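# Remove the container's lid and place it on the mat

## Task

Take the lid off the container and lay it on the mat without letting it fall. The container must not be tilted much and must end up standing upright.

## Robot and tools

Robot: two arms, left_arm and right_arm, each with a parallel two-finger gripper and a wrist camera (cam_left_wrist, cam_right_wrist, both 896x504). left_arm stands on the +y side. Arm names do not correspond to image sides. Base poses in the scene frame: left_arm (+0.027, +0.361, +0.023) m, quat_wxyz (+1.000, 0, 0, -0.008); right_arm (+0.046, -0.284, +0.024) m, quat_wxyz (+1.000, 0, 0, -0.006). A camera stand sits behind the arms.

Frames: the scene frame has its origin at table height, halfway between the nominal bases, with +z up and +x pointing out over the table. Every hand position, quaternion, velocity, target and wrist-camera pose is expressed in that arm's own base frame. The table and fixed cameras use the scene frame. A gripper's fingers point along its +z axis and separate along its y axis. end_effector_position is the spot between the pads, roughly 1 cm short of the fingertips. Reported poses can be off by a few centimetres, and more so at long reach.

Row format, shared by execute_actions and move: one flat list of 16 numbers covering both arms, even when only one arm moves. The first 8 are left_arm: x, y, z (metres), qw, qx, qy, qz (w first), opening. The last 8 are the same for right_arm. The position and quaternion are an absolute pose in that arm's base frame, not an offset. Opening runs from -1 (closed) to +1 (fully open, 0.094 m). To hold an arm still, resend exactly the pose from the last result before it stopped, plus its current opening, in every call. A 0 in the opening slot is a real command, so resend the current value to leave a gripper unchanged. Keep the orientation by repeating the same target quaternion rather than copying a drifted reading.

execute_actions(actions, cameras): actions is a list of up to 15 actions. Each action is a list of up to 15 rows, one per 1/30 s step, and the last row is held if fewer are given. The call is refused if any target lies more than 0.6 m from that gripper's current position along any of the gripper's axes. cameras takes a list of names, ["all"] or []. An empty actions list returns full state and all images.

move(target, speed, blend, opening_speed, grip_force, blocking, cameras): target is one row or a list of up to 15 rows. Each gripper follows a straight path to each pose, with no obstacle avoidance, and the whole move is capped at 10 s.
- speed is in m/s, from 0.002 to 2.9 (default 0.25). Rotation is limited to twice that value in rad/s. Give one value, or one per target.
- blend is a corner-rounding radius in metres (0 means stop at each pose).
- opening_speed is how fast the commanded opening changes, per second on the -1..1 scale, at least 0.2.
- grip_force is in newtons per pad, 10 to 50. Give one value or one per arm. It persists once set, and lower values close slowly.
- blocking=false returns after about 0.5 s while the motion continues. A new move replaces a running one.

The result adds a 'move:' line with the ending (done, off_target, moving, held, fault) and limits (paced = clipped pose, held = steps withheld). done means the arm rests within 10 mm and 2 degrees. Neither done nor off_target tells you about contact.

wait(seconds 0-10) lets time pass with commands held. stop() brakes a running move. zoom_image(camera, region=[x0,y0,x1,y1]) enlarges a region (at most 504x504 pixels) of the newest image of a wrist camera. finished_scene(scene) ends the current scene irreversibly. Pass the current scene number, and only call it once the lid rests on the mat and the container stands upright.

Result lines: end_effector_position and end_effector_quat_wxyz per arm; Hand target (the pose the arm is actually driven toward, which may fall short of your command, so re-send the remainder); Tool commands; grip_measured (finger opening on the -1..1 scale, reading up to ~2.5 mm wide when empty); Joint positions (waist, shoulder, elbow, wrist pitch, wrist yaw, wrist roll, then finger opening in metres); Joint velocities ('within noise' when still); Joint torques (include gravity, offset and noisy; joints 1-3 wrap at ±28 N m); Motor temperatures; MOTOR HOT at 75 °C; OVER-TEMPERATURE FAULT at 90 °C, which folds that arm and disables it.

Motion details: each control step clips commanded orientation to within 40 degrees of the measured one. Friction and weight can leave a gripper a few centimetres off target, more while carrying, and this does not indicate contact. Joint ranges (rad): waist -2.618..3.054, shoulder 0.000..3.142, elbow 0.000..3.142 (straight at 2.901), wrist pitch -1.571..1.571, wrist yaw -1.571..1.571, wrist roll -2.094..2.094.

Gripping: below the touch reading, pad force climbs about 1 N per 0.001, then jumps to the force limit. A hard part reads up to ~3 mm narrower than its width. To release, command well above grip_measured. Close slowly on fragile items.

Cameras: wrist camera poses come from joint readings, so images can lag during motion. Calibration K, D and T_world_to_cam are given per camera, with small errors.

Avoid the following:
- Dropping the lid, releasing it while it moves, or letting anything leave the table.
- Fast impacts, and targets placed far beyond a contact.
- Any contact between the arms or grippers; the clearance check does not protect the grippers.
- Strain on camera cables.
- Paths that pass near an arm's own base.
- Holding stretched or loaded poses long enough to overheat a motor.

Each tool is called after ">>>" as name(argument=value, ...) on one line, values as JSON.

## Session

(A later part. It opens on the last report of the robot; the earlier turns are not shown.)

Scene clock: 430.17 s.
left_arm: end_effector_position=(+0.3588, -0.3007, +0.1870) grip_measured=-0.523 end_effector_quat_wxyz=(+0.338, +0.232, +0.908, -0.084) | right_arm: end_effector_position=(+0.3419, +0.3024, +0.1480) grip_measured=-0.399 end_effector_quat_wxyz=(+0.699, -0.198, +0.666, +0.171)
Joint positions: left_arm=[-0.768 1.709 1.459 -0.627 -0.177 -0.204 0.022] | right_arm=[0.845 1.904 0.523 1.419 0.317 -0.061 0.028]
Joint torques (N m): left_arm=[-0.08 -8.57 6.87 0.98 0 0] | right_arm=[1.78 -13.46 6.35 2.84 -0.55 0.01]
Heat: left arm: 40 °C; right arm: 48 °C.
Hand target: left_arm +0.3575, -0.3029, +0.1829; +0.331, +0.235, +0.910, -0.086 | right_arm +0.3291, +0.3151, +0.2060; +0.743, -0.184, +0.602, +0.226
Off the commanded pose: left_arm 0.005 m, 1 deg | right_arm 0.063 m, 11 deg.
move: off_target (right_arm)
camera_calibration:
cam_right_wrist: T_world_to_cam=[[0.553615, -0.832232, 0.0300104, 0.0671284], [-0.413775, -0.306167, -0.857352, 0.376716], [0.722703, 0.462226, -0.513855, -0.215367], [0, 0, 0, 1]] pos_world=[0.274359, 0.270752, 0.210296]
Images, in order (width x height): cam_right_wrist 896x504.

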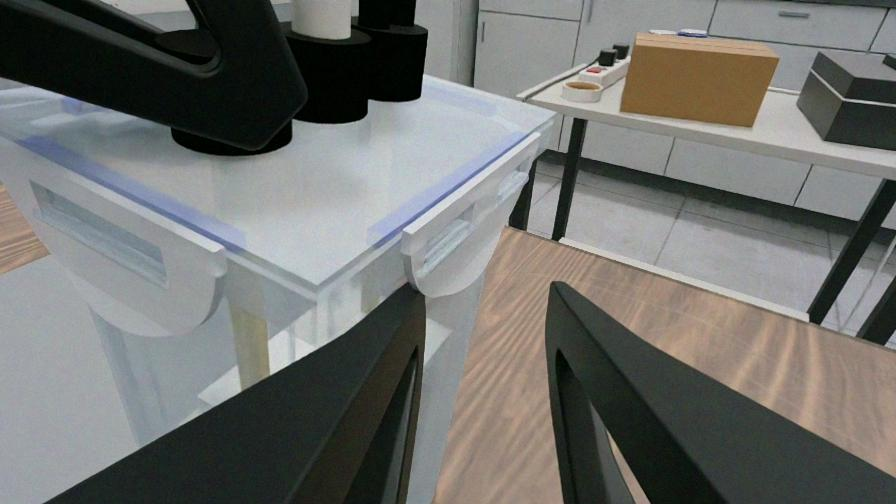

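>>> move(target=[[0.3575,-0.303,0.183,0.331,0.2353,0.9098,-0.0857,-1,0.335,0.290,0.203,0.7431,-0.1840,0.6018,0.2272,-0.4]], cameras=["cam_right_wrist"], speed=0.06)

>>> zoom_image(camera="cam_right_wrist", region=[300, 100, 540, 340])

Scene clock: 431.63 s.
left_arm: end_effector_position=(+0.3592, -0.3011, +0.1875) grip_measured=-0.523 end_effector_quat_wxyz=(+0.340, +0.231, +0.908, -0.085) | right_arm: end_effector_position=(+0.3379, +0.2964, +0.1527) grip_measured=-0.399 end_effector_quat_wxyz=(+0.697, -0.219, +0.653, +0.198)
Joint positions: left_arm=[-0.768 1.709 1.459 -0.624 -0.177 -0.204 0.022] | right_arm=[0.796 1.874 0.481 1.445 0.195 -0.057 0.028]
Joint torques (N m): left_arm=[-0.08 -8.59 6.84 0.97 0 0] | right_arm=[-0.68 -12.12 4.16 3.01 -0.1 0.2]
Heat: left arm: 40 °C; right arm: 48 °C.
Hand target: left_arm +0.3575, -0.3029, +0.1829; +0.331, +0.235, +0.910, -0.086 | right_arm +0.3348, +0.2897, +0.2009; +0.742, -0.185, +0.603, +0.227
Off the commanded pose: left_arm 0.005 m, 1 deg | right_arm 0.051 m, 9 deg.
move: off_target (right_arm)
camera_calibration:
cam_right_wrist: T_world_to_cam=[[0.611559, -0.790689, 0.0284023, 0.0325217], [-0.381516, -0.326152, -0.864911, 0.373525], [0.693139, 0.518108, -0.501121, -0.21576], [0, 0, 0, 1]] pos_world=[0.272168, 0.259327, 0.21402]
Images, in order (width x height): cam_right_wrist 896x504.

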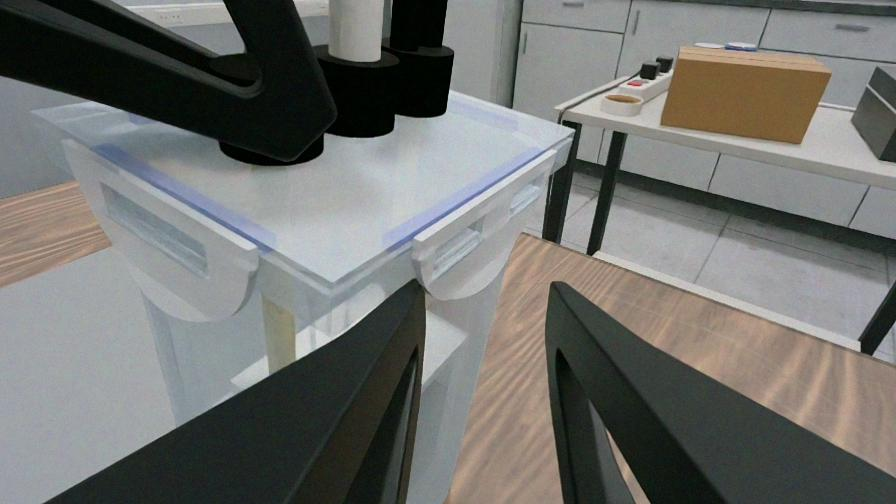

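Scaled by 2.100 from the camera's 896x504 image, which has a finer 1280x720 frame.

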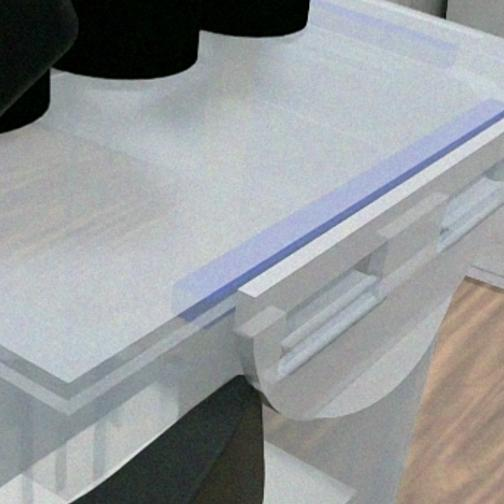

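>>> move(target=[[0.3575,-0.303,0.183,0.331,0.2353,0.9098,-0.0857,-1,0.355,0.290,0.208,0.7431,-0.1840,0.6018,0.2272,-0.4]], cameras=["cam_right_wrist"], speed=0.06)

>>> zoom_image(camera="cam_right_wrist", region=[300, 100, 540, 340])

Scene clock: 432.97 s.
left_arm: end_effector_position=(+0.3601, -0.3013, +0.1882) grip_measured=-0.524 end_effector_quat_wxyz=(+0.341, +0.227, +0.908, -0.087) | right_arm: end_effector_position=(+0.3423, +0.2965, +0.1534) grip_measured=-0.399 end_effector_quat_wxyz=(+0.692, -0.231, +0.649, +0.215)
Joint positions: left_arm=[-0.767 1.709 1.459 -0.62 -0.178 -0.212 0.022] | right_arm=[0.757 1.874 0.49 1.435 0.115 -0.047 0.028]
Joint torques (N m): left_arm=[-0.14 -8.58 6.83 0.92 0.01 0.09] | right_arm=[-1.58 -11.69 8.12 2.64 0.24 0.2]
Heat: left arm: 40 °C; right arm: 48 °C.
Hand target: left_arm +0.3574, -0.3030, +0.1829; +0.331, +0.235, +0.910, -0.086 | right_arm +0.3523, +0.2881, +0.2066; +0.743, -0.185, +0.602, +0.228
Off the commanded pose: left_arm 0.006 m, 2 deg | right_arm 0.056 m, 10 deg.
move: off_target (right_arm)
camera_calibration:
cam_right_wrist: T_world_to_cam=[[0.644595, -0.764189, 0.0226192, 0.0116042], [-0.370684, -0.338275, -0.864964, 0.37581], [0.668648, 0.549167, -0.501323, -0.219373], [0, 0, 0, 1]] pos_world=[0.27851, 0.256468, 0.214823]
Images, in order (width x height): cam_right_wrist 896x504.

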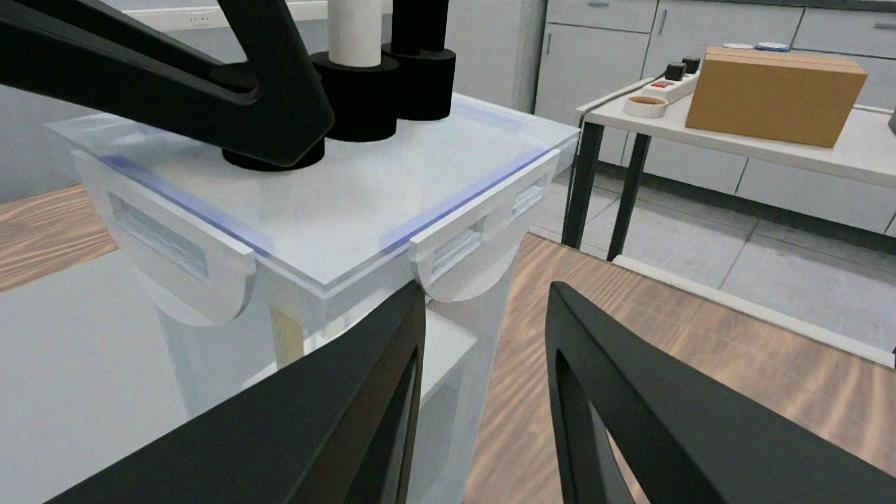

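Scaled by 2.100 from the camera's 896x504 image, which has a finer 1280x720 frame.

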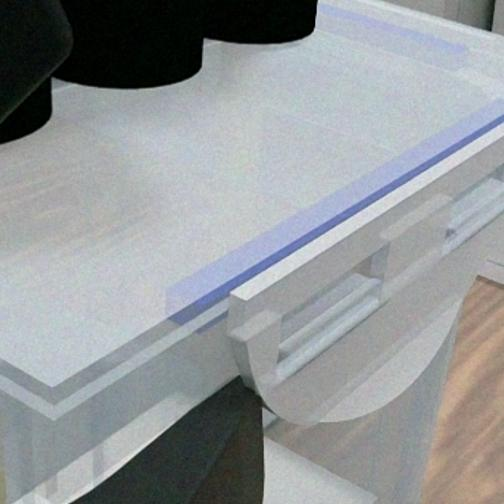

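>>> move(target=[[0.3575,-0.303,0.183,0.331,0.2353,0.9098,-0.0857,-1,0.362,0.270,0.210,0.7431,-0.1840,0.6018,0.2272,-0.4]], cameras=["all"], speed=0.06)

>>> zoom_image(camera="cam_right_wrist", region=[300, 100, 540, 340])

Scene clock: 434.43 s.
left_arm: end_effector_position=(+0.3621, -0.3037, +0.1908) grip_measured=-0.525 end_effector_quat_wxyz=(+0.347, +0.222, +0.906, -0.093) | right_arm: end_effector_position=(+0.3467, +0.2919, +0.1578) grip_measured=-0.399 end_effector_quat_wxyz=(+0.687, -0.243, +0.642, +0.236)
Joint positions: left_arm=[-0.767 1.709 1.459 -0.603 -0.176 -0.219 0.022] | right_arm=[0.7 1.86 0.49 1.427 0.007 -0.032 0.028]
Joint torques (N m): left_arm=[-0.14 -8.62 6.84 0.81 0 0.15] | right_arm=[-2.52 -12.49 5.94 2.72 0.67 0.22]
Heat: left arm: 40 °C; right arm: 49 °C.
Hand target: left_arm +0.3574, -0.3029, +0.1830; +0.331, +0.235, +0.910, -0.086 | right_arm +0.3597, +0.2698, +0.2079; +0.742, -0.185, +0.602, +0.229
Off the commanded pose: left_arm 0.009 m, 3 deg | right_arm 0.059 m, 10 deg.
move: off_target (left_arm, right_arm)
camera_calibration:
cam_left_wrist: T_world_to_cam=[[-0.445855, -0.895029, 0.0116994, -0.108408], [-0.883065, 0.437684, -0.169199, 0.504221], [0.146318, -0.0857698, -0.985512, 0.204985], [0, 0, 0, 1]] pos_world=[0.366933, -0.300136, 0.288598]
cam_right_wrist: T_world_to_cam=[[0.683333, -0.729987, 0.0132104, -0.0166909], [-0.353631, -0.346752, -0.86874, 0.37679], [0.63875, 0.588967, -0.495093, -0.219786], [0, 0, 0, 1]] pos_world=[0.285038, 0.247915, 0.218738]

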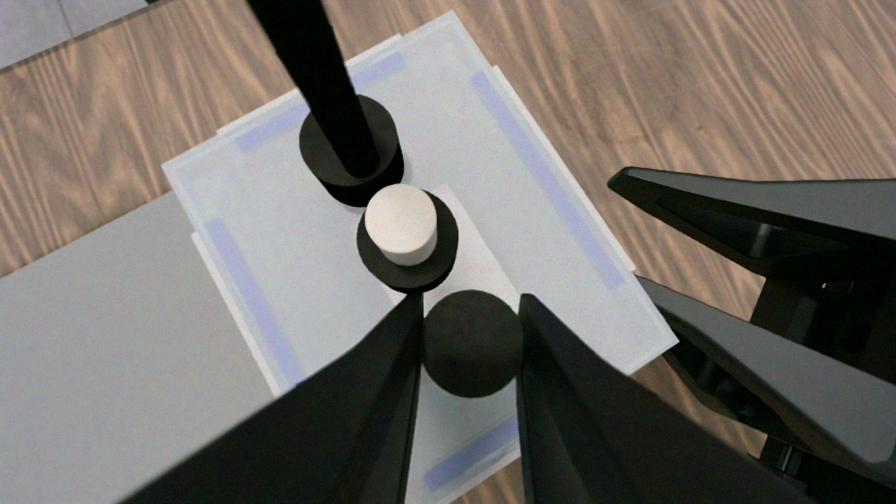

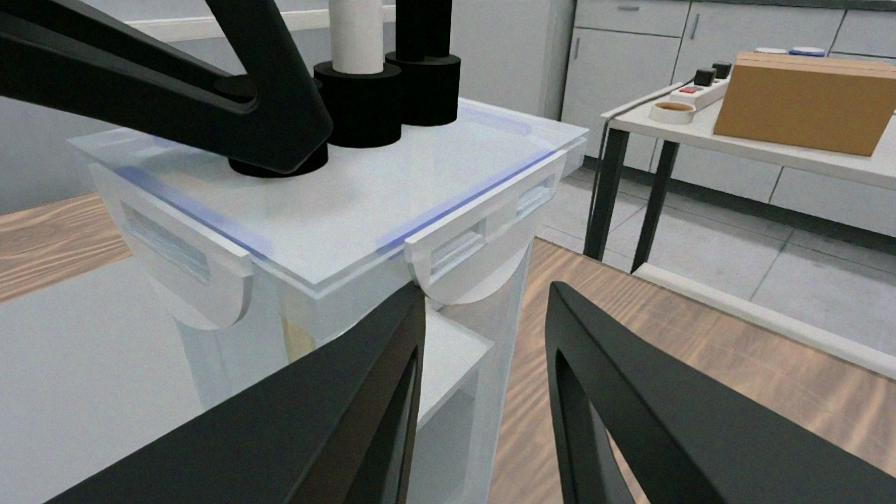

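Scaled by 2.100 from the camera's 896x504 image, which has a finer 1280x720 frame.

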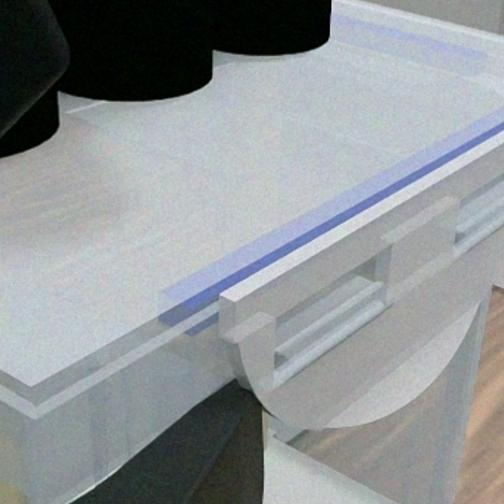

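>>> move(target=[[0.3575,-0.295,0.180,0.331,0.2353,0.9098,-0.0857,-1,0.372,0.235,0.212,0.7431,-0.1840,0.6018,0.2272,-0.4]], cameras=["all"], speed=0.05)

>>> zoom_image(camera="cam_right_wrist", region=[300, 100, 540, 340])

Scene clock: 436.17 s.
left_arm: end_effector_position=(+0.3638, -0.3158, +0.1957) grip_measured=-0.525 end_effector_quat_wxyz=(+0.356, +0.226, +0.898, -0.125) | right_arm: end_effector_position=(+0.3473, +0.2735, +0.1651) grip_measured=-0.399 end_effector_quat_wxyz=(+0.679, -0.262, +0.630, +0.269)
Joint positions: left_arm=[-0.764 1.709 1.45 -0.547 -0.126 -0.219 0.022] | right_arm=[0.592 1.812 0.454 1.427 -0.178 -0.006 0.028]
Joint torques (N m): left_arm=[0.88 -10.41 5.18 0.5 -0.34 0.3] | right_arm=[-4.04 -11.95 4.75 2.74 1.28 0.23]
Heat: left arm: 40 °C; right arm: 49 °C.
Hand target: left_arm +0.3577, -0.2958, +0.1806; +0.331, +0.236, +0.909, -0.087 | right_arm +0.3682, +0.2358, +0.2098; +0.741, -0.186, +0.602, +0.231
Off the commanded pose: left_arm 0.027 m, 6 deg | right_arm 0.065 m, 13 deg.
move: off_target (left_arm, right_arm)
camera_calibration:
cam_left_wrist: T_world_to_cam=[[-0.473709, -0.878574, 0.0608842, -0.112875], [-0.867565, 0.45365, -0.203798, 0.518035], [0.151432, -0.149362, -0.977118, 0.184949], [0, 0, 0, 1]] pos_world=[0.367952, -0.306551, 0.293164]
cam_right_wrist: T_world_to_cam=[[0.738062, -0.674732, 0.000535411, -0.0627441], [-0.32692, -0.358298, -0.874497, 0.371877], [0.590243, 0.645259, -0.48503, -0.205919], [0, 0, 0, 1]] pos_world=[0.289425, 0.223778, 0.225363]

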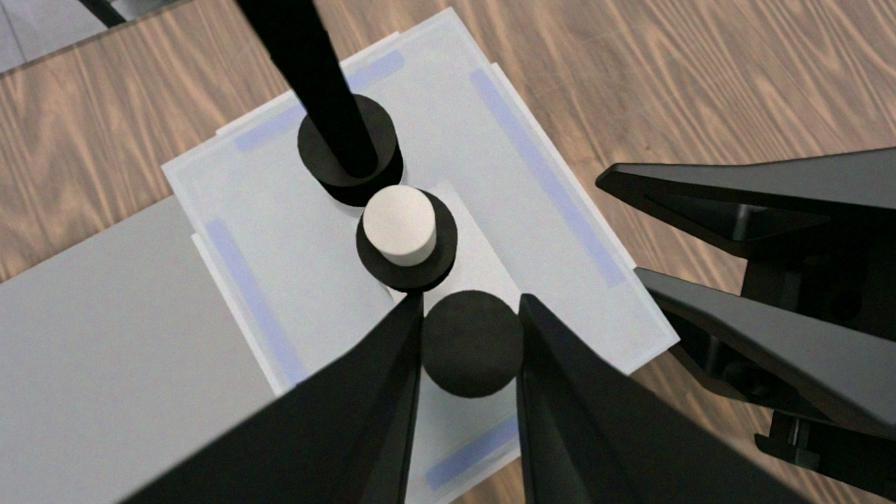

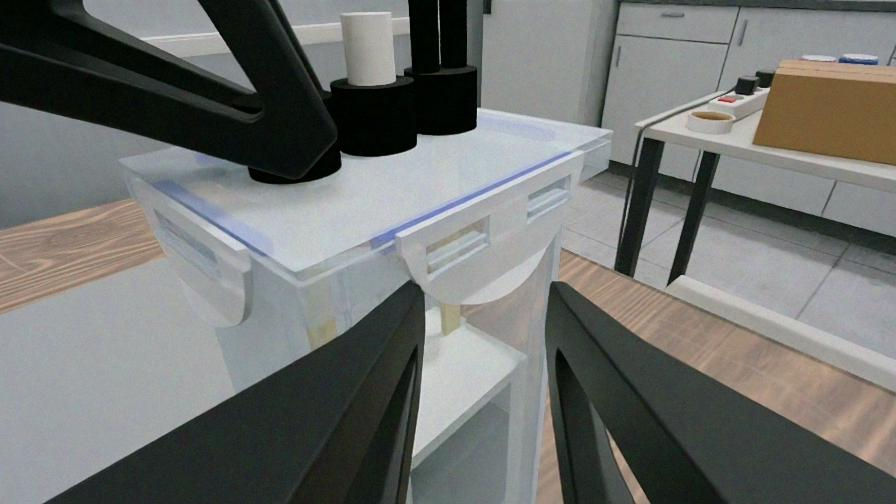

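Scaled by 2.100 from the camera's 896x504 image, which has a finer 1280x720 frame.

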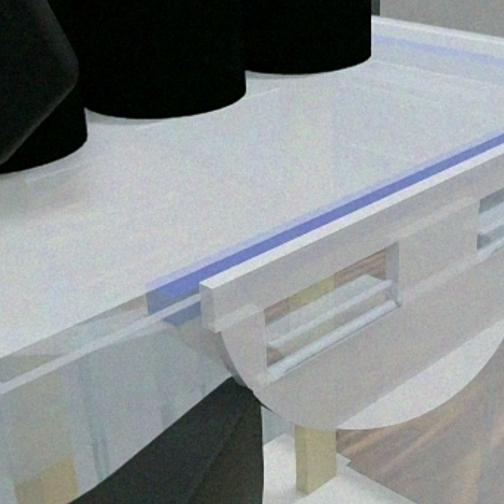

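>>> move(target=[[0.3575,-0.303,0.180,0.331,0.2353,0.9098,-0.0857,-1,0.350,0.298,0.195,0.7431,-0.1840,0.6018,0.2272,-0.4],[0.3575,-0.303,0.180,0.331,0.2353,0.9098,-0.0857,-1,0.345,0.31,0.16,0.7431,-0.1840,0.6018,0.2272,-0.4]], cameras=["all"], speed=0.05)

Scene clock: 441.93 s.
left_arm: end_effector_position=(+0.3570, -0.3047, +0.1845) grip_measured=-0.525 end_effector_quat_wxyz=(+0.335, +0.232, +0.908, -0.100) | right_arm: end_effector_position=(+0.3573, +0.2862, +0.1412) grip_measured=-0.399 end_effector_quat_wxyz=(+0.700, -0.176, +0.672, +0.167)
Joint positions: left_arm=[-0.764 1.708 1.445 -0.607 -0.145 -0.21 0.022] | right_arm=[0.789 1.939 0.524 1.453 0.299 -0.032 0.028]
Joint torques (N m): left_arm=[-0.32 -8.46 7.01 0.93 -0.28 0.07] | right_arm=[2.33 -5.56 5.53 2.99 -0.79 0.06]
Heat: left arm: 40 °C; right arm: 49 °C.
Hand target: left_arm +0.3575, -0.3029, +0.1801; +0.331, +0.235, +0.910, -0.086 | right_arm +0.3437, +0.3082, +0.1602; +0.718, -0.190, +0.633, +0.218
Off the commanded pose: left_arm 0.005 m, 2 deg | right_arm 0.033 m, 12 deg.
joint sent to its limit (right arm) — joint 4 (wrist pitch), upper limit. The joint targets are off in orientation, not in position.
move: off_target (right_arm)
camera_calibration:
cam_left_wrist: T_world_to_cam=[[-0.46733, -0.883778, 0.023222, -0.102518], [-0.875919, 0.459294, -0.147698, 0.499168], [0.119867, -0.0893644, -0.98876, 0.208316], [0, 0, 0, 1]] pos_world=[0.364351, -0.301252, 0.282082]
cam_right_wrist: T_world_to_cam=[[0.522564, -0.852599, 0.00143411, 0.066226], [-0.436521, -0.268991, -0.858542, 0.37013], [0.732378, 0.448017, -0.512742, -0.222071], [0, 0, 0, 1]] pos_world=[0.289602, 0.255517, 0.203812]

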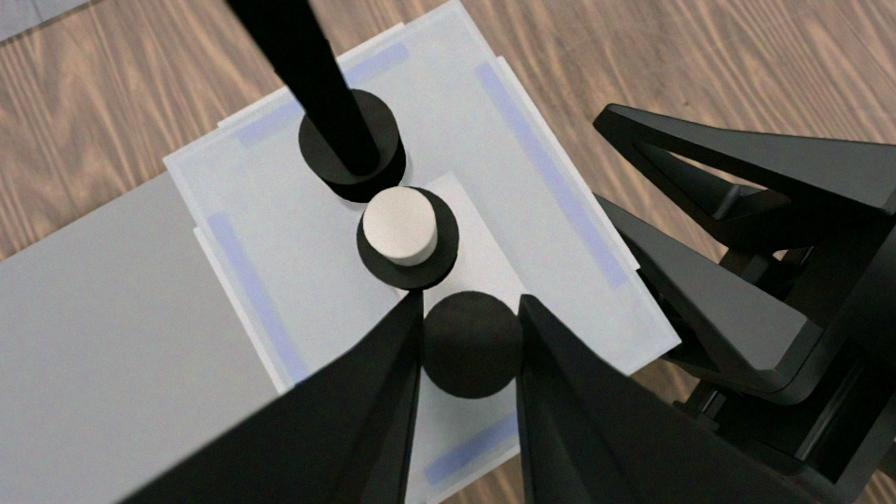

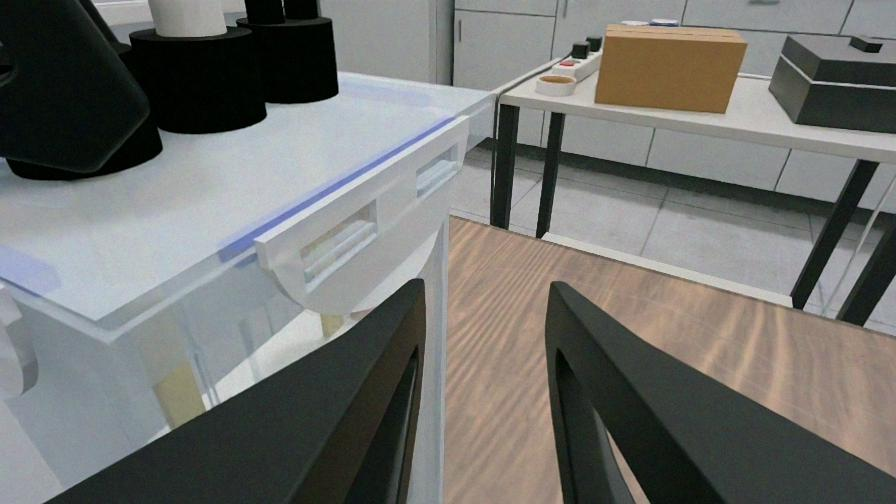

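>>> move(target=[[0.3575,-0.303,0.180,0.331,0.2353,0.9098,-0.0857,-1,0.33,0.25,0.155,0.7431,-0.1840,0.6018,0.2272,-0.4],[0.3575,-0.303,0.180,0.331,0.2353,0.9098,-0.0857,-1,0.29,0.26,0.155,0.7572,-0.1416,0.6132,0.1748,-1]], cameras=["all"], speed=0.08)

Scene clock: 446.23 s.
left_arm: end_effector_position=(+0.3566, -0.3052, +0.1845) grip_measured=-0.525 end_effector_quat_wxyz=(+0.335, +0.233, +0.908, -0.100) | right_arm: end_effector_position=(+0.2930, +0.2603, +0.1196) grip_measured=-0.983 end_effector_quat_wxyz=(+0.674, -0.182, +0.704, +0.132)
Joint positions: left_arm=[-0.766 1.708 1.445 -0.607 -0.147 -0.21 0.022] | right_arm=[0.946 1.804 0.288 1.452 0.5 -0.029 0.001]
Joint torques (N m): left_arm=[-0.18 -8.42 6.99 0.94 -0.26 0.07] | right_arm=[0.57 -8.87 3.04 2.97 0.06 -0.05]
Heat: left arm: 40 °C; right arm: 51 °C.
Hand target: left_arm +0.3575, -0.3030, +0.1801; +0.331, +0.235, +0.910, -0.086 | right_arm +0.2903, +0.2594, +0.1538; +0.710, -0.151, +0.668, +0.162
Off the commanded pose: left_arm 0.005 m, 2 deg | right_arm 0.036 m, 16 deg.
joint sent to its limit (right arm) — joint 4 (wrist pitch), upper limit. The joint targets are off in orientation, not in position.
move: off_target (right_arm); target 2's new opening was sent with right_arm's hand 0.036 m and 16 deg from that target
camera_calibration:
cam_left_wrist: T_world_to_cam=[[-0.468203, -0.883344, 0.0221222, -0.102526], [-0.875358, 0.460264, -0.148004, 0.499196], [0.120556, -0.0886607, -0.988739, 0.208378], [0, 0, 0, 1]] pos_world=[0.363852, -0.301852, 0.282183]
cam_right_wrist: T_world_to_cam=[[0.485014, -0.8738, 0.0351419, 0.0901985], [-0.502902, -0.311567, -0.806235, 0.340778], [0.715437, 0.373363, -0.590551, -0.140763], [0, 0, 0, 1]] pos_world=[0.228338, 0.237546, 0.18845]

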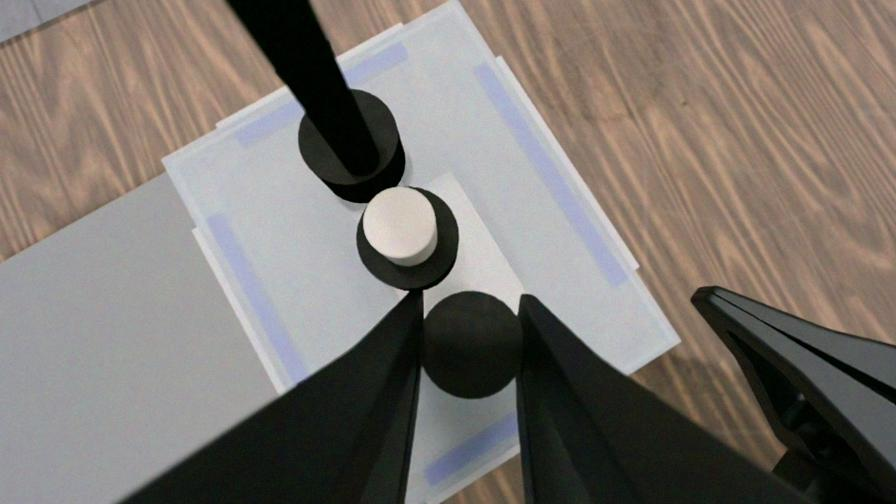

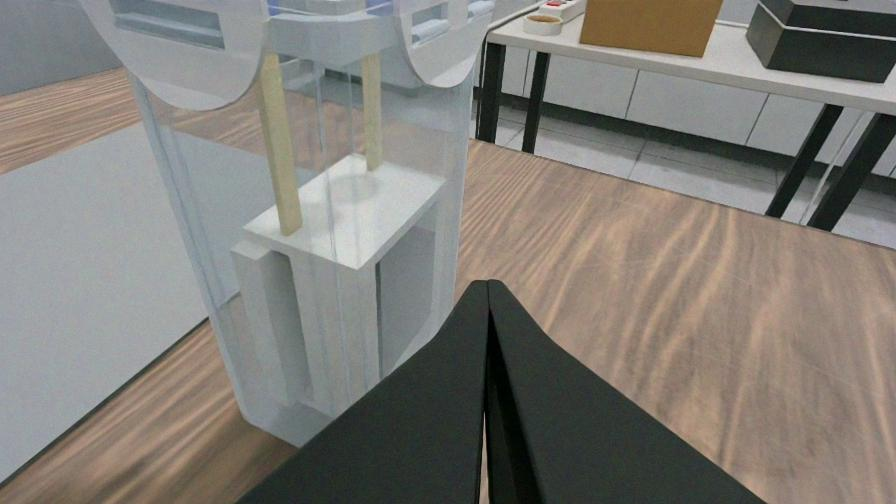

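>>> move(target=[[0.3575,-0.303,0.180,0.331,0.2353,0.9098,-0.0857,-1,0.310,0.285,0.190,0.7431,-0.1840,0.6018,0.2272,-1]], cameras=["cam_right_wrist"], speed=0.08)

>>> zoom_image(camera="cam_right_wrist", region=[360, 60, 600, 300])

Scene clock: 449.27 s.
left_arm: end_effector_position=(+0.3566, -0.3052, +0.1845) grip_measured=-0.525 end_effector_quat_wxyz=(+0.335, +0.233, +0.908, -0.100) | right_arm: end_effector_position=(+0.3075, +0.2834, +0.1463) grip_measured=-0.983 end_effector_quat_wxyz=(+0.686, -0.217, +0.666, +0.195)
Joint positions: left_arm=[-0.766 1.708 1.445 -0.607 -0.147 -0.21 0.022] | right_arm=[0.854 1.793 0.36 1.452 0.262 -0.044 0.001]
Joint torques (N m): left_arm=[-0.16 -8.46 7.01 0.93 -0.26 0.07] | right_arm=[-0.59 -8.43 6.05 3.01 -0.15 -0.01]
Heat: left arm: 40 °C; right arm: 51 °C.
Hand target: left_arm +0.3575, -0.3030, +0.1801; +0.331, +0.235, +0.910, -0.086 | right_arm +0.3088, +0.2835, +0.1891; +0.730, -0.189, +0.618, +0.222
Off the commanded pose: left_arm 0.005 m, 2 deg | right_arm 0.044 m, 11 deg.
joint sent to its limit (right arm) — joint 4 (wrist pitch), upper limit. The joint targets are off in orientation, not in position.
move: off_target (right_arm)
camera_calibration:
cam_right_wrist: T_world_to_cam=[[0.606042, -0.795225, 0.0181756, 0.0455389], [-0.410912, -0.332558, -0.848856, 0.360716], [0.681076, 0.506973, -0.528312, -0.180373], [0, 0, 0, 1]] pos_world=[0.243472, 0.247617, 0.210075]
Images, in order (width x height): cam_right_wrist 896x504.

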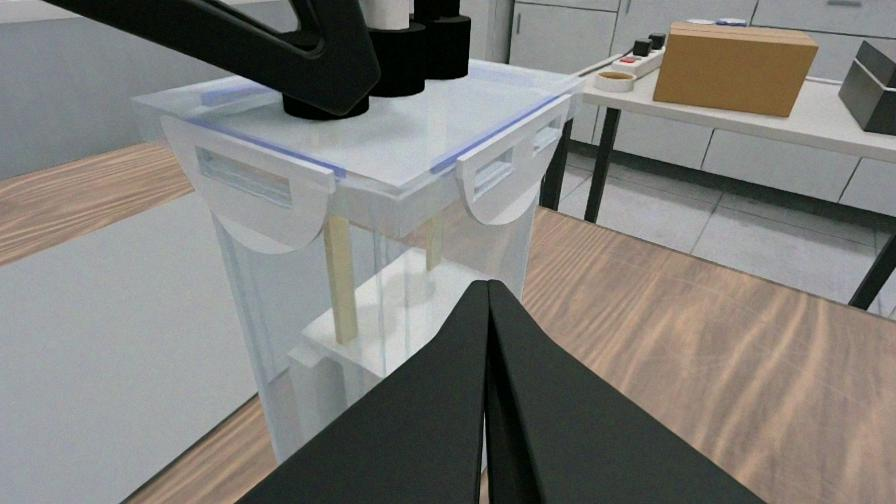

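Scaled by 2.100 from the camera's 896x504 image, which has a finer 1280x720 frame.

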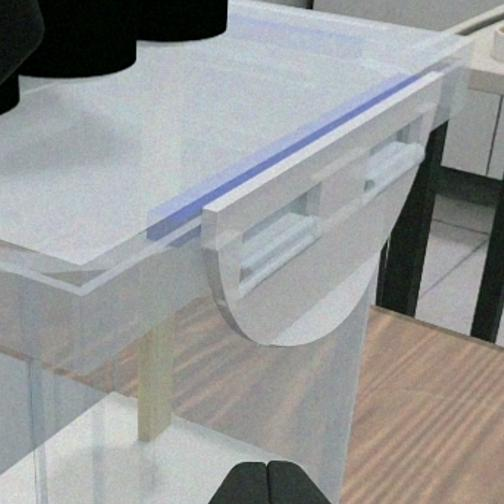

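>>> move(target=[[0.3575,-0.303,0.180,0.331,0.2353,0.9098,-0.0857,-1,0.328,0.308,0.190,0.7431,-0.1840,0.6018,0.2272,-1]], cameras=["cam_right_wrist"], speed=0.06)

>>> zoom_image(camera="cam_right_wrist", region=[360, 100, 600, 340])

Scene clock: 452.63 s.
left_arm: end_effector_position=(+0.3600, -0.3006, +0.1849) grip_measured=-0.525 end_effector_quat_wxyz=(+0.339, +0.225, +0.909, -0.090) | right_arm: end_effector_position=(+0.3247, +0.3029, +0.1643) grip_measured=-0.983 end_effector_quat_wxyz=(+0.705, -0.205, +0.647, +0.205)
Joint positions: left_arm=[-0.763 1.708 1.445 -0.608 -0.17 -0.215 0.022] | right_arm=[0.854 1.842 0.47 1.452 0.263 -0.045 0.001]
Joint torques (N m): left_arm=[-0.43 -8.43 7.02 0.94 -0.05 0.12] | right_arm=[-0.13 -4.92 7.16 2.98 -0.11 -0.04]
Motor temperatures (°C): left_arm=[30 38 35 40 31 30 34] | right_arm=[30 35 35 52 29 31 31]
Heat: left arm: 40 °C; right arm: 52 °C.
Hand target: left_arm +0.3575, -0.3029, +0.1801; +0.331, +0.235, +0.910, -0.086 | right_arm +0.3268, +0.3067, +0.1896; +0.736, -0.187, +0.611, +0.225
Off the commanded pose: left_arm 0.006 m, 2 deg | right_arm 0.026 m, 8 deg.
joint sent to its limit (right arm) — joint 4 (wrist pitch), upper limit. The joint targets still meet the commanded pose.
move: off_target (right_arm)
camera_calibration:
cam_right_wrist: T_world_to_cam=[[0.604826, -0.796325, 0.0072267, 0.0527778], [-0.375625, -0.293274, -0.879145, 0.371104], [0.702205, 0.529015, -0.476499, -0.214476], [0, 0, 0, 1]] pos_world=[0.258081, 0.264324, 0.223675]
Images, in order (width x height): cam_right_wrist 896x504.

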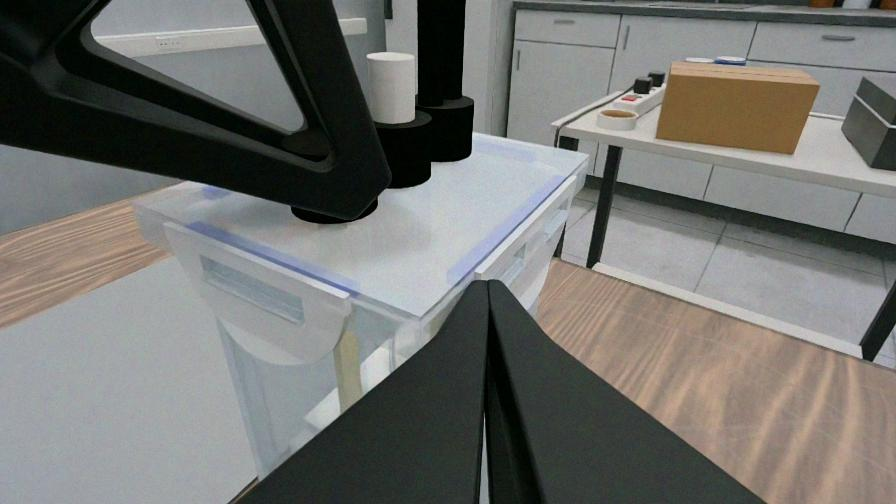

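Scaled by 2.100 from the camera's 896x504 image, which has a finer 1280x720 frame.

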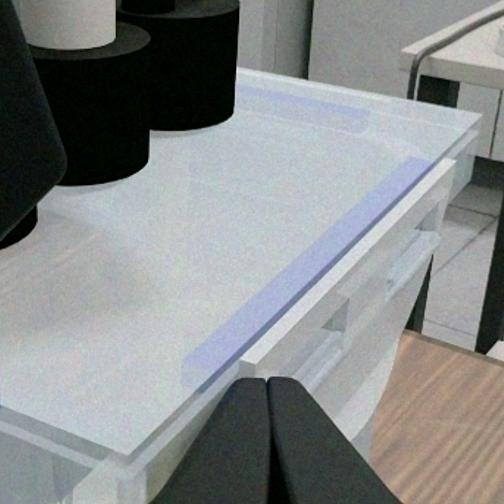

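>>> execute_actions(actions=[])

Scene clock: 455.63 s.
left_arm: end_effector_position=(+0.3601, -0.3006, +0.1849) grip_measured=-0.525 end_effector_quat_wxyz=(+0.339, +0.225, +0.909, -0.090) | right_arm: end_effector_position=(+0.3247, +0.3029, +0.1643) grip_measured=-0.983 end_effector_quat_wxyz=(+0.705, -0.205, +0.647, +0.205)
Joint positions: left_arm=[-0.763 1.708 1.445 -0.608 -0.171 -0.215 0.022] | right_arm=[0.854 1.842 0.47 1.452 0.263 -0.045 0.001]
Joint velocities: within noise
Joint torques (N m): left_arm=[-0.42 -8.44 6.99 0.93 -0.06 0.12] | right_arm=[-0.09 -4.92 7.21 2.99 -0.12 -0.05]
Motor temperatures (°C): left_arm=[30 38 35 39 30 30 34] | right_arm=[30 34 35 53 28 31 31]
Heat: left arm: 39 °C; right arm: 53 °C.
Hand target: left_arm +0.3575, -0.3029, +0.1801; +0.331, +0.235, +0.910, -0.086 | right_arm +0.3268, +0.3067, +0.1896; +0.736, -0.187, +0.611, +0.225
Tool commands: left_gripper/opening=-1.0 right_gripper/opening=-1.0
Off the commanded pose: left_arm 0.006 m, 2 deg | right_arm 0.026 m, 8 deg.
camera_calibration:
cam_left_wrist: T_world_to_cam=[[-0.448519, -0.893742, 0.0074793, -0.10431], [-0.883843, 0.442277, -0.152356, 0.498626], [0.132859, -0.0749453, -0.988297, 0.208386], [0, 0, 0, 1]] pos_world=[0.366236, -0.298139, 0.282697]
cam_right_wrist: T_world_to_cam=[[0.604826, -0.796325, 0.0072267, 0.0527778], [-0.375625, -0.293274, -0.879145, 0.371104], [0.702205, 0.529015, -0.476499, -0.214476], [0, 0, 0, 1]] pos_world=[0.258081, 0.264324, 0.223675]

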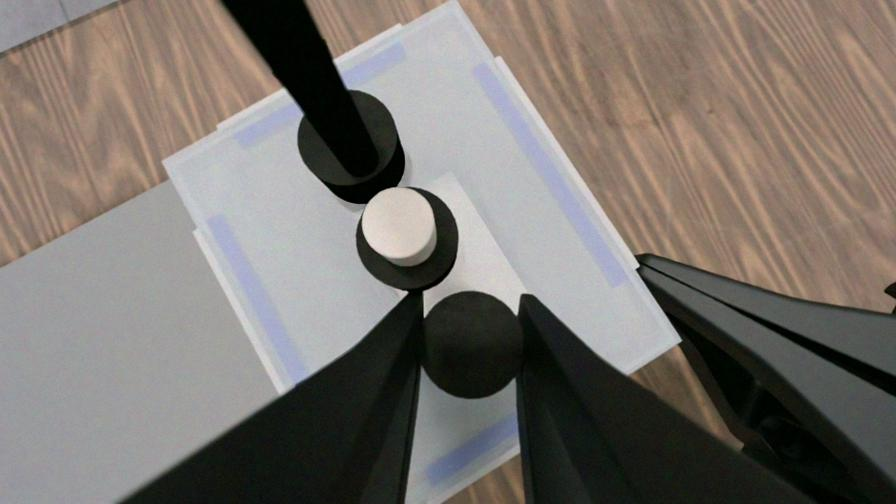

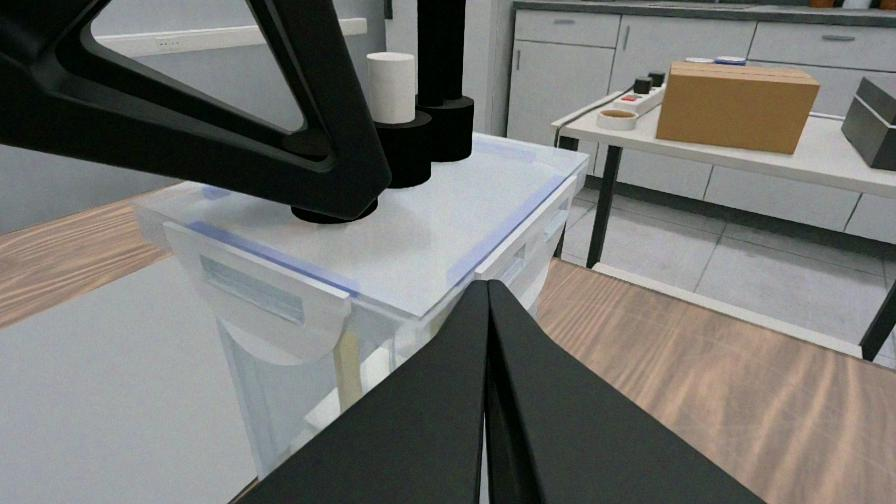

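>>> move(target=[[0.3575,-0.3029,0.1801,0.331,0.2353,0.9098,-0.0857,-1, 0.312,0.288,0.180,0.7431,-0.1840,0.6018,0.2272,-1],[0.3575,-0.3029,0.1801,0.331,0.2353,0.9098,-0.0857,-1, 0.312,0.288,0.168,0.7431,-0.1840,0.6018,0.2272,-1]], speed=0.08, cameras=["cam_right_wrist"])

>>> zoom_image(camera="cam_right_wrist", region=[330, 180, 650, 380])

Scene clock: 458.63 s.
left_arm: end_effector_position=(+0.3600, -0.3007, +0.1849) grip_measured=-0.525 end_effector_quat_wxyz=(+0.339, +0.225, +0.909, -0.090) | right_arm: end_effector_position=(+0.3143, +0.2909, +0.1397) grip_measured=-0.983 end_effector_quat_wxyz=(+0.683, -0.219, +0.669, +0.193)
Joint positions: left_arm=[-0.763 1.708 1.445 -0.608 -0.17 -0.215 0.022] | right_arm=[0.854 1.842 0.398 1.452 0.263 -0.043 0.001]
Joint torques (N m): left_arm=[-0.4 -8.47 6.99 0.94 -0.07 0.11] | right_arm=[-0.28 -7.77 3.37 3.01 -0.1 0.11]
Heat: left arm: 39 °C; right arm: 53 °C.
Hand target: left_arm +0.3575, -0.3028, +0.1802; +0.331, +0.235, +0.910, -0.086 | right_arm +0.3119, +0.2878, +0.1676; +0.714, -0.195, +0.636, +0.218
Off the commanded pose: left_arm 0.006 m, 2 deg | right_arm 0.029 m, 12 deg.
joint sent to its limit (right arm) — joint 4 (wrist pitch), upper limit. The joint targets are off in orientation, not in position.
move: off_target (right_arm)
camera_calibration:
cam_right_wrist: T_world_to_cam=[[0.605534, -0.795571, 0.0198756, 0.0475116], [-0.417086, -0.338529, -0.843467, 0.363286], [0.677767, 0.502458, -0.536813, -0.188738], [0, 0, 0, 1]] pos_world=[0.250672, 0.255615, 0.204159]
Images, in order (width x height): cam_right_wrist 896x504.

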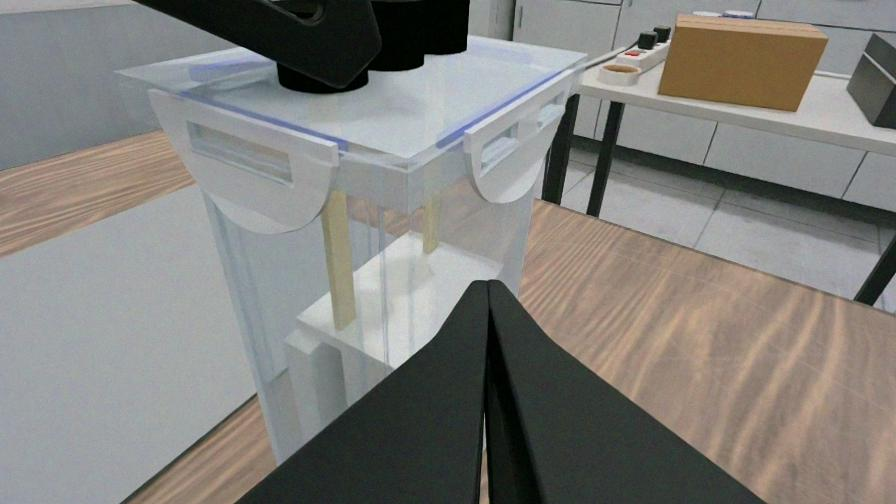

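Scaled by 1.575 from the camera's 896x504 image, which has a finer 1280x720 frame.

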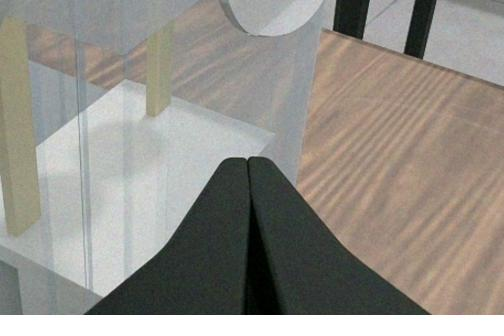

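>>> zoom_image(camera="cam_right_wrist", region=[130, 60, 420, 250])

>>> zoom_image(camera="cam_right_wrist", region=[390, 40, 600, 230])

Scaled by 1.738 from the camera's 896x504 image, which has a finer 1280x720 frame.

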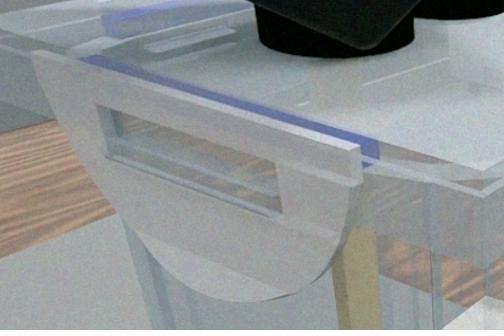

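Scaled by 2.400 from the camera's 896x504 image, which has a finer 1280x720 frame.

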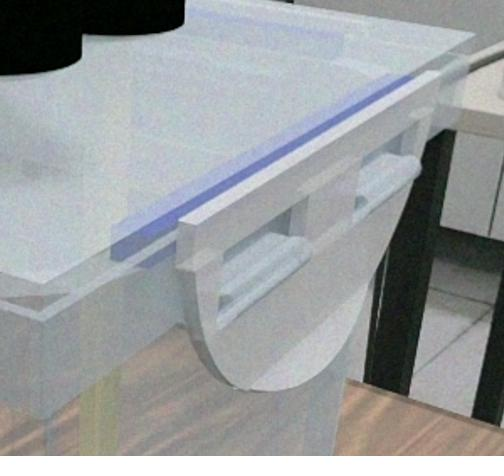

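>>> move(target=[0.3575,-0.3029,0.1801,0.331,0.2353,0.9098,-0.0857,-1, 0.324,0.300,0.168,0.7431,-0.1840,0.6018,0.2272,-1], speed=0.05, cameras=["cam_right_wrist"])

>>> zoom_image(camera="cam_right_wrist", region=[390, 120, 600, 320])

Scene clock: 463.07 s.
left_arm: end_effector_position=(+0.3600, -0.3007, +0.1849) grip_measured=-0.525 end_effector_quat_wxyz=(+0.339, +0.225, +0.909, -0.090) | right_arm: end_effector_position=(+0.3197, +0.2973, +0.1439) grip_measured=-0.983 end_effector_quat_wxyz=(+0.688, -0.216, +0.664, +0.196)
Joint positions: left_arm=[-0.763 1.708 1.445 -0.608 -0.17 -0.215 0.022] | right_arm=[0.854 1.86 0.432 1.452 0.262 -0.043 0.001]
Joint torques (N m): left_arm=[-0.39 -8.46 6.99 0.94 -0.06 0.11] | right_arm=[-0.64 -5.12 6.12 3 -0.14 0.11]
Heat: left arm: 39 °C; right arm: 54 °C.
Hand target: left_arm +0.3575, -0.3028, +0.1802; +0.331, +0.235, +0.910, -0.086 | right_arm +0.3231, +0.2990, +0.1679; +0.718, -0.193, +0.632, +0.219
Off the commanded pose: left_arm 0.006 m, 2 deg | right_arm 0.025 m, 11 deg.
joint sent to its limit (right arm) — joint 4 (wrist pitch), upper limit. The joint targets are off in orientation, not in position.
move: off_target (right_arm)
camera_calibration:
cam_right_wrist: T_world_to_cam=[[0.605922, -0.795351, 0.0165764, 0.0495879], [-0.407703, -0.328358, -0.852033, 0.366503], [0.683108, 0.509507, -0.523226, -0.199083], [0, 0, 0, 1]] pos_world=[0.255373, 0.261218, 0.207285]
Images, in order (width x height): cam_right_wrist 896x504.

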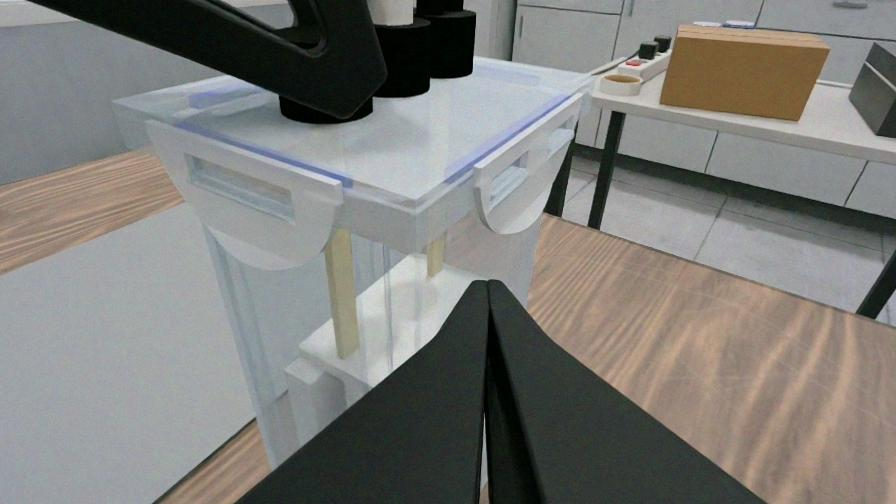

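Scaled by 2.400 from the camera's 896x504 image, which has a finer 1280x720 frame.

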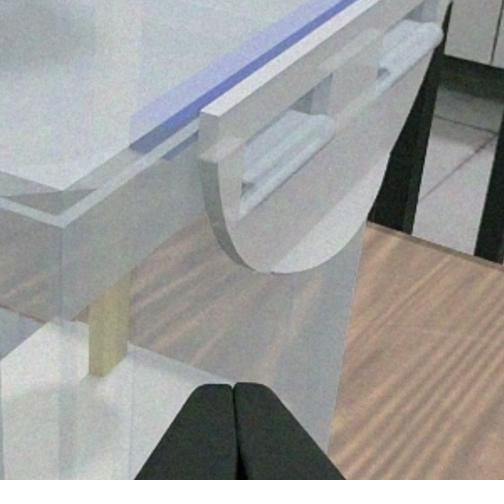

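>>> move(target=[0.3575,-0.3029,0.1801,0.331,0.2353,0.9098,-0.0857,-1, 0.330,0.312,0.168,0.7431,-0.1840,0.6018,0.2272,-1], speed=0.05, cameras=["cam_right_wrist"])

>>> zoom_image(camera="cam_right_wrist", region=[390, 120, 600, 320])

Scene clock: 466.07 s.
left_arm: end_effector_position=(+0.3600, -0.3007, +0.1849) grip_measured=-0.525 end_effector_quat_wxyz=(+0.339, +0.225, +0.909, -0.090) | right_arm: end_effector_position=(+0.3284, +0.3074, +0.1447) grip_measured=-0.983 end_effector_quat_wxyz=(+0.692, -0.214, +0.661, +0.198)
Joint positions: left_arm=[-0.763 1.708 1.445 -0.608 -0.17 -0.215 0.022] | right_arm=[0.854 1.902 0.487 1.452 0.262 -0.043 0.001]
Joint torques (N m): left_arm=[-0.39 -8.46 7.01 0.93 -0.06 0.11] | right_arm=[0.29 -5.49 6.19 3 -0.02 0.08]
Motor temperatures (°C): left_arm=[30 38 36 39 30 30 34] | right_arm=[30 34 35 55 28 31 31]
Heat: left arm: 39 °C; right arm: 55 °C.
Hand target: left_arm +0.3575, -0.3028, +0.1802; +0.331, +0.235, +0.910, -0.086 | right_arm +0.3292, +0.3110, +0.1679; +0.721, -0.192, +0.628, +0.220
Off the commanded pose: left_arm 0.006 m, 2 deg | right_arm 0.024 m, 10 deg.
joint sent to its limit (right arm) — joint 4 (wrist pitch), upper limit. The joint targets are off in orientation, not in position.
move: off_target (right_arm)
camera_calibration:
cam_right_wrist: T_world_to_cam=[[0.605882, -0.795428, 0.014154, 0.0525702], [-0.400791, -0.320557, -0.85826, 0.370264], [0.687221, 0.514332, -0.51302, -0.214091], [0, 0, 0, 1]] pos_world=[0.263675, 0.27062, 0.207205]
Images, in order (width x height): cam_right_wrist 896x504.

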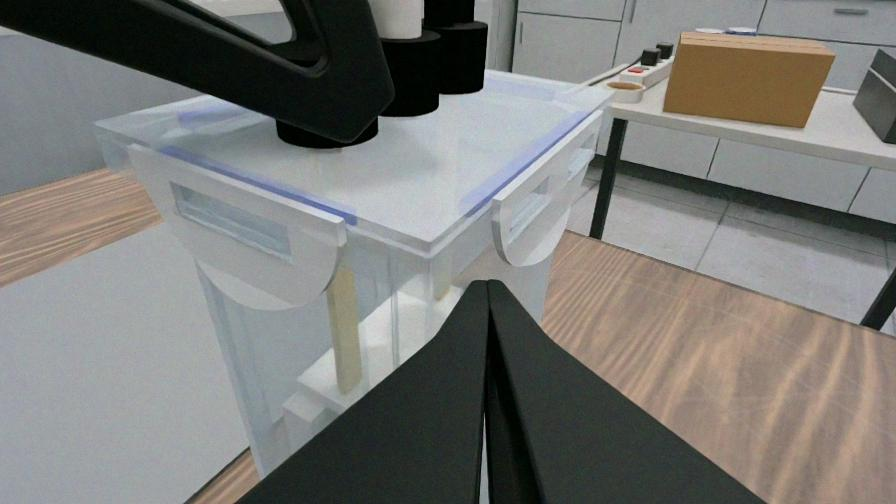

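Scaled by 2.400 from the camera's 896x504 image, which has a finer 1280x720 frame.

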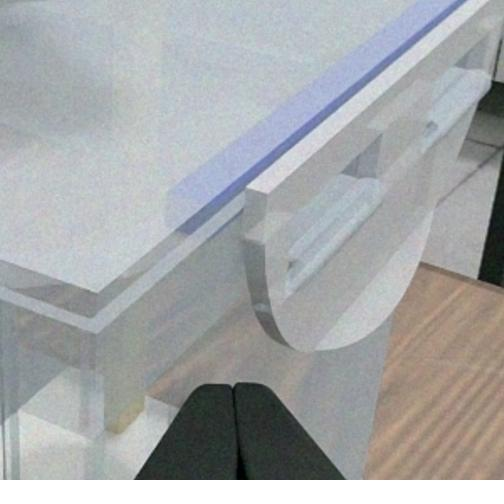

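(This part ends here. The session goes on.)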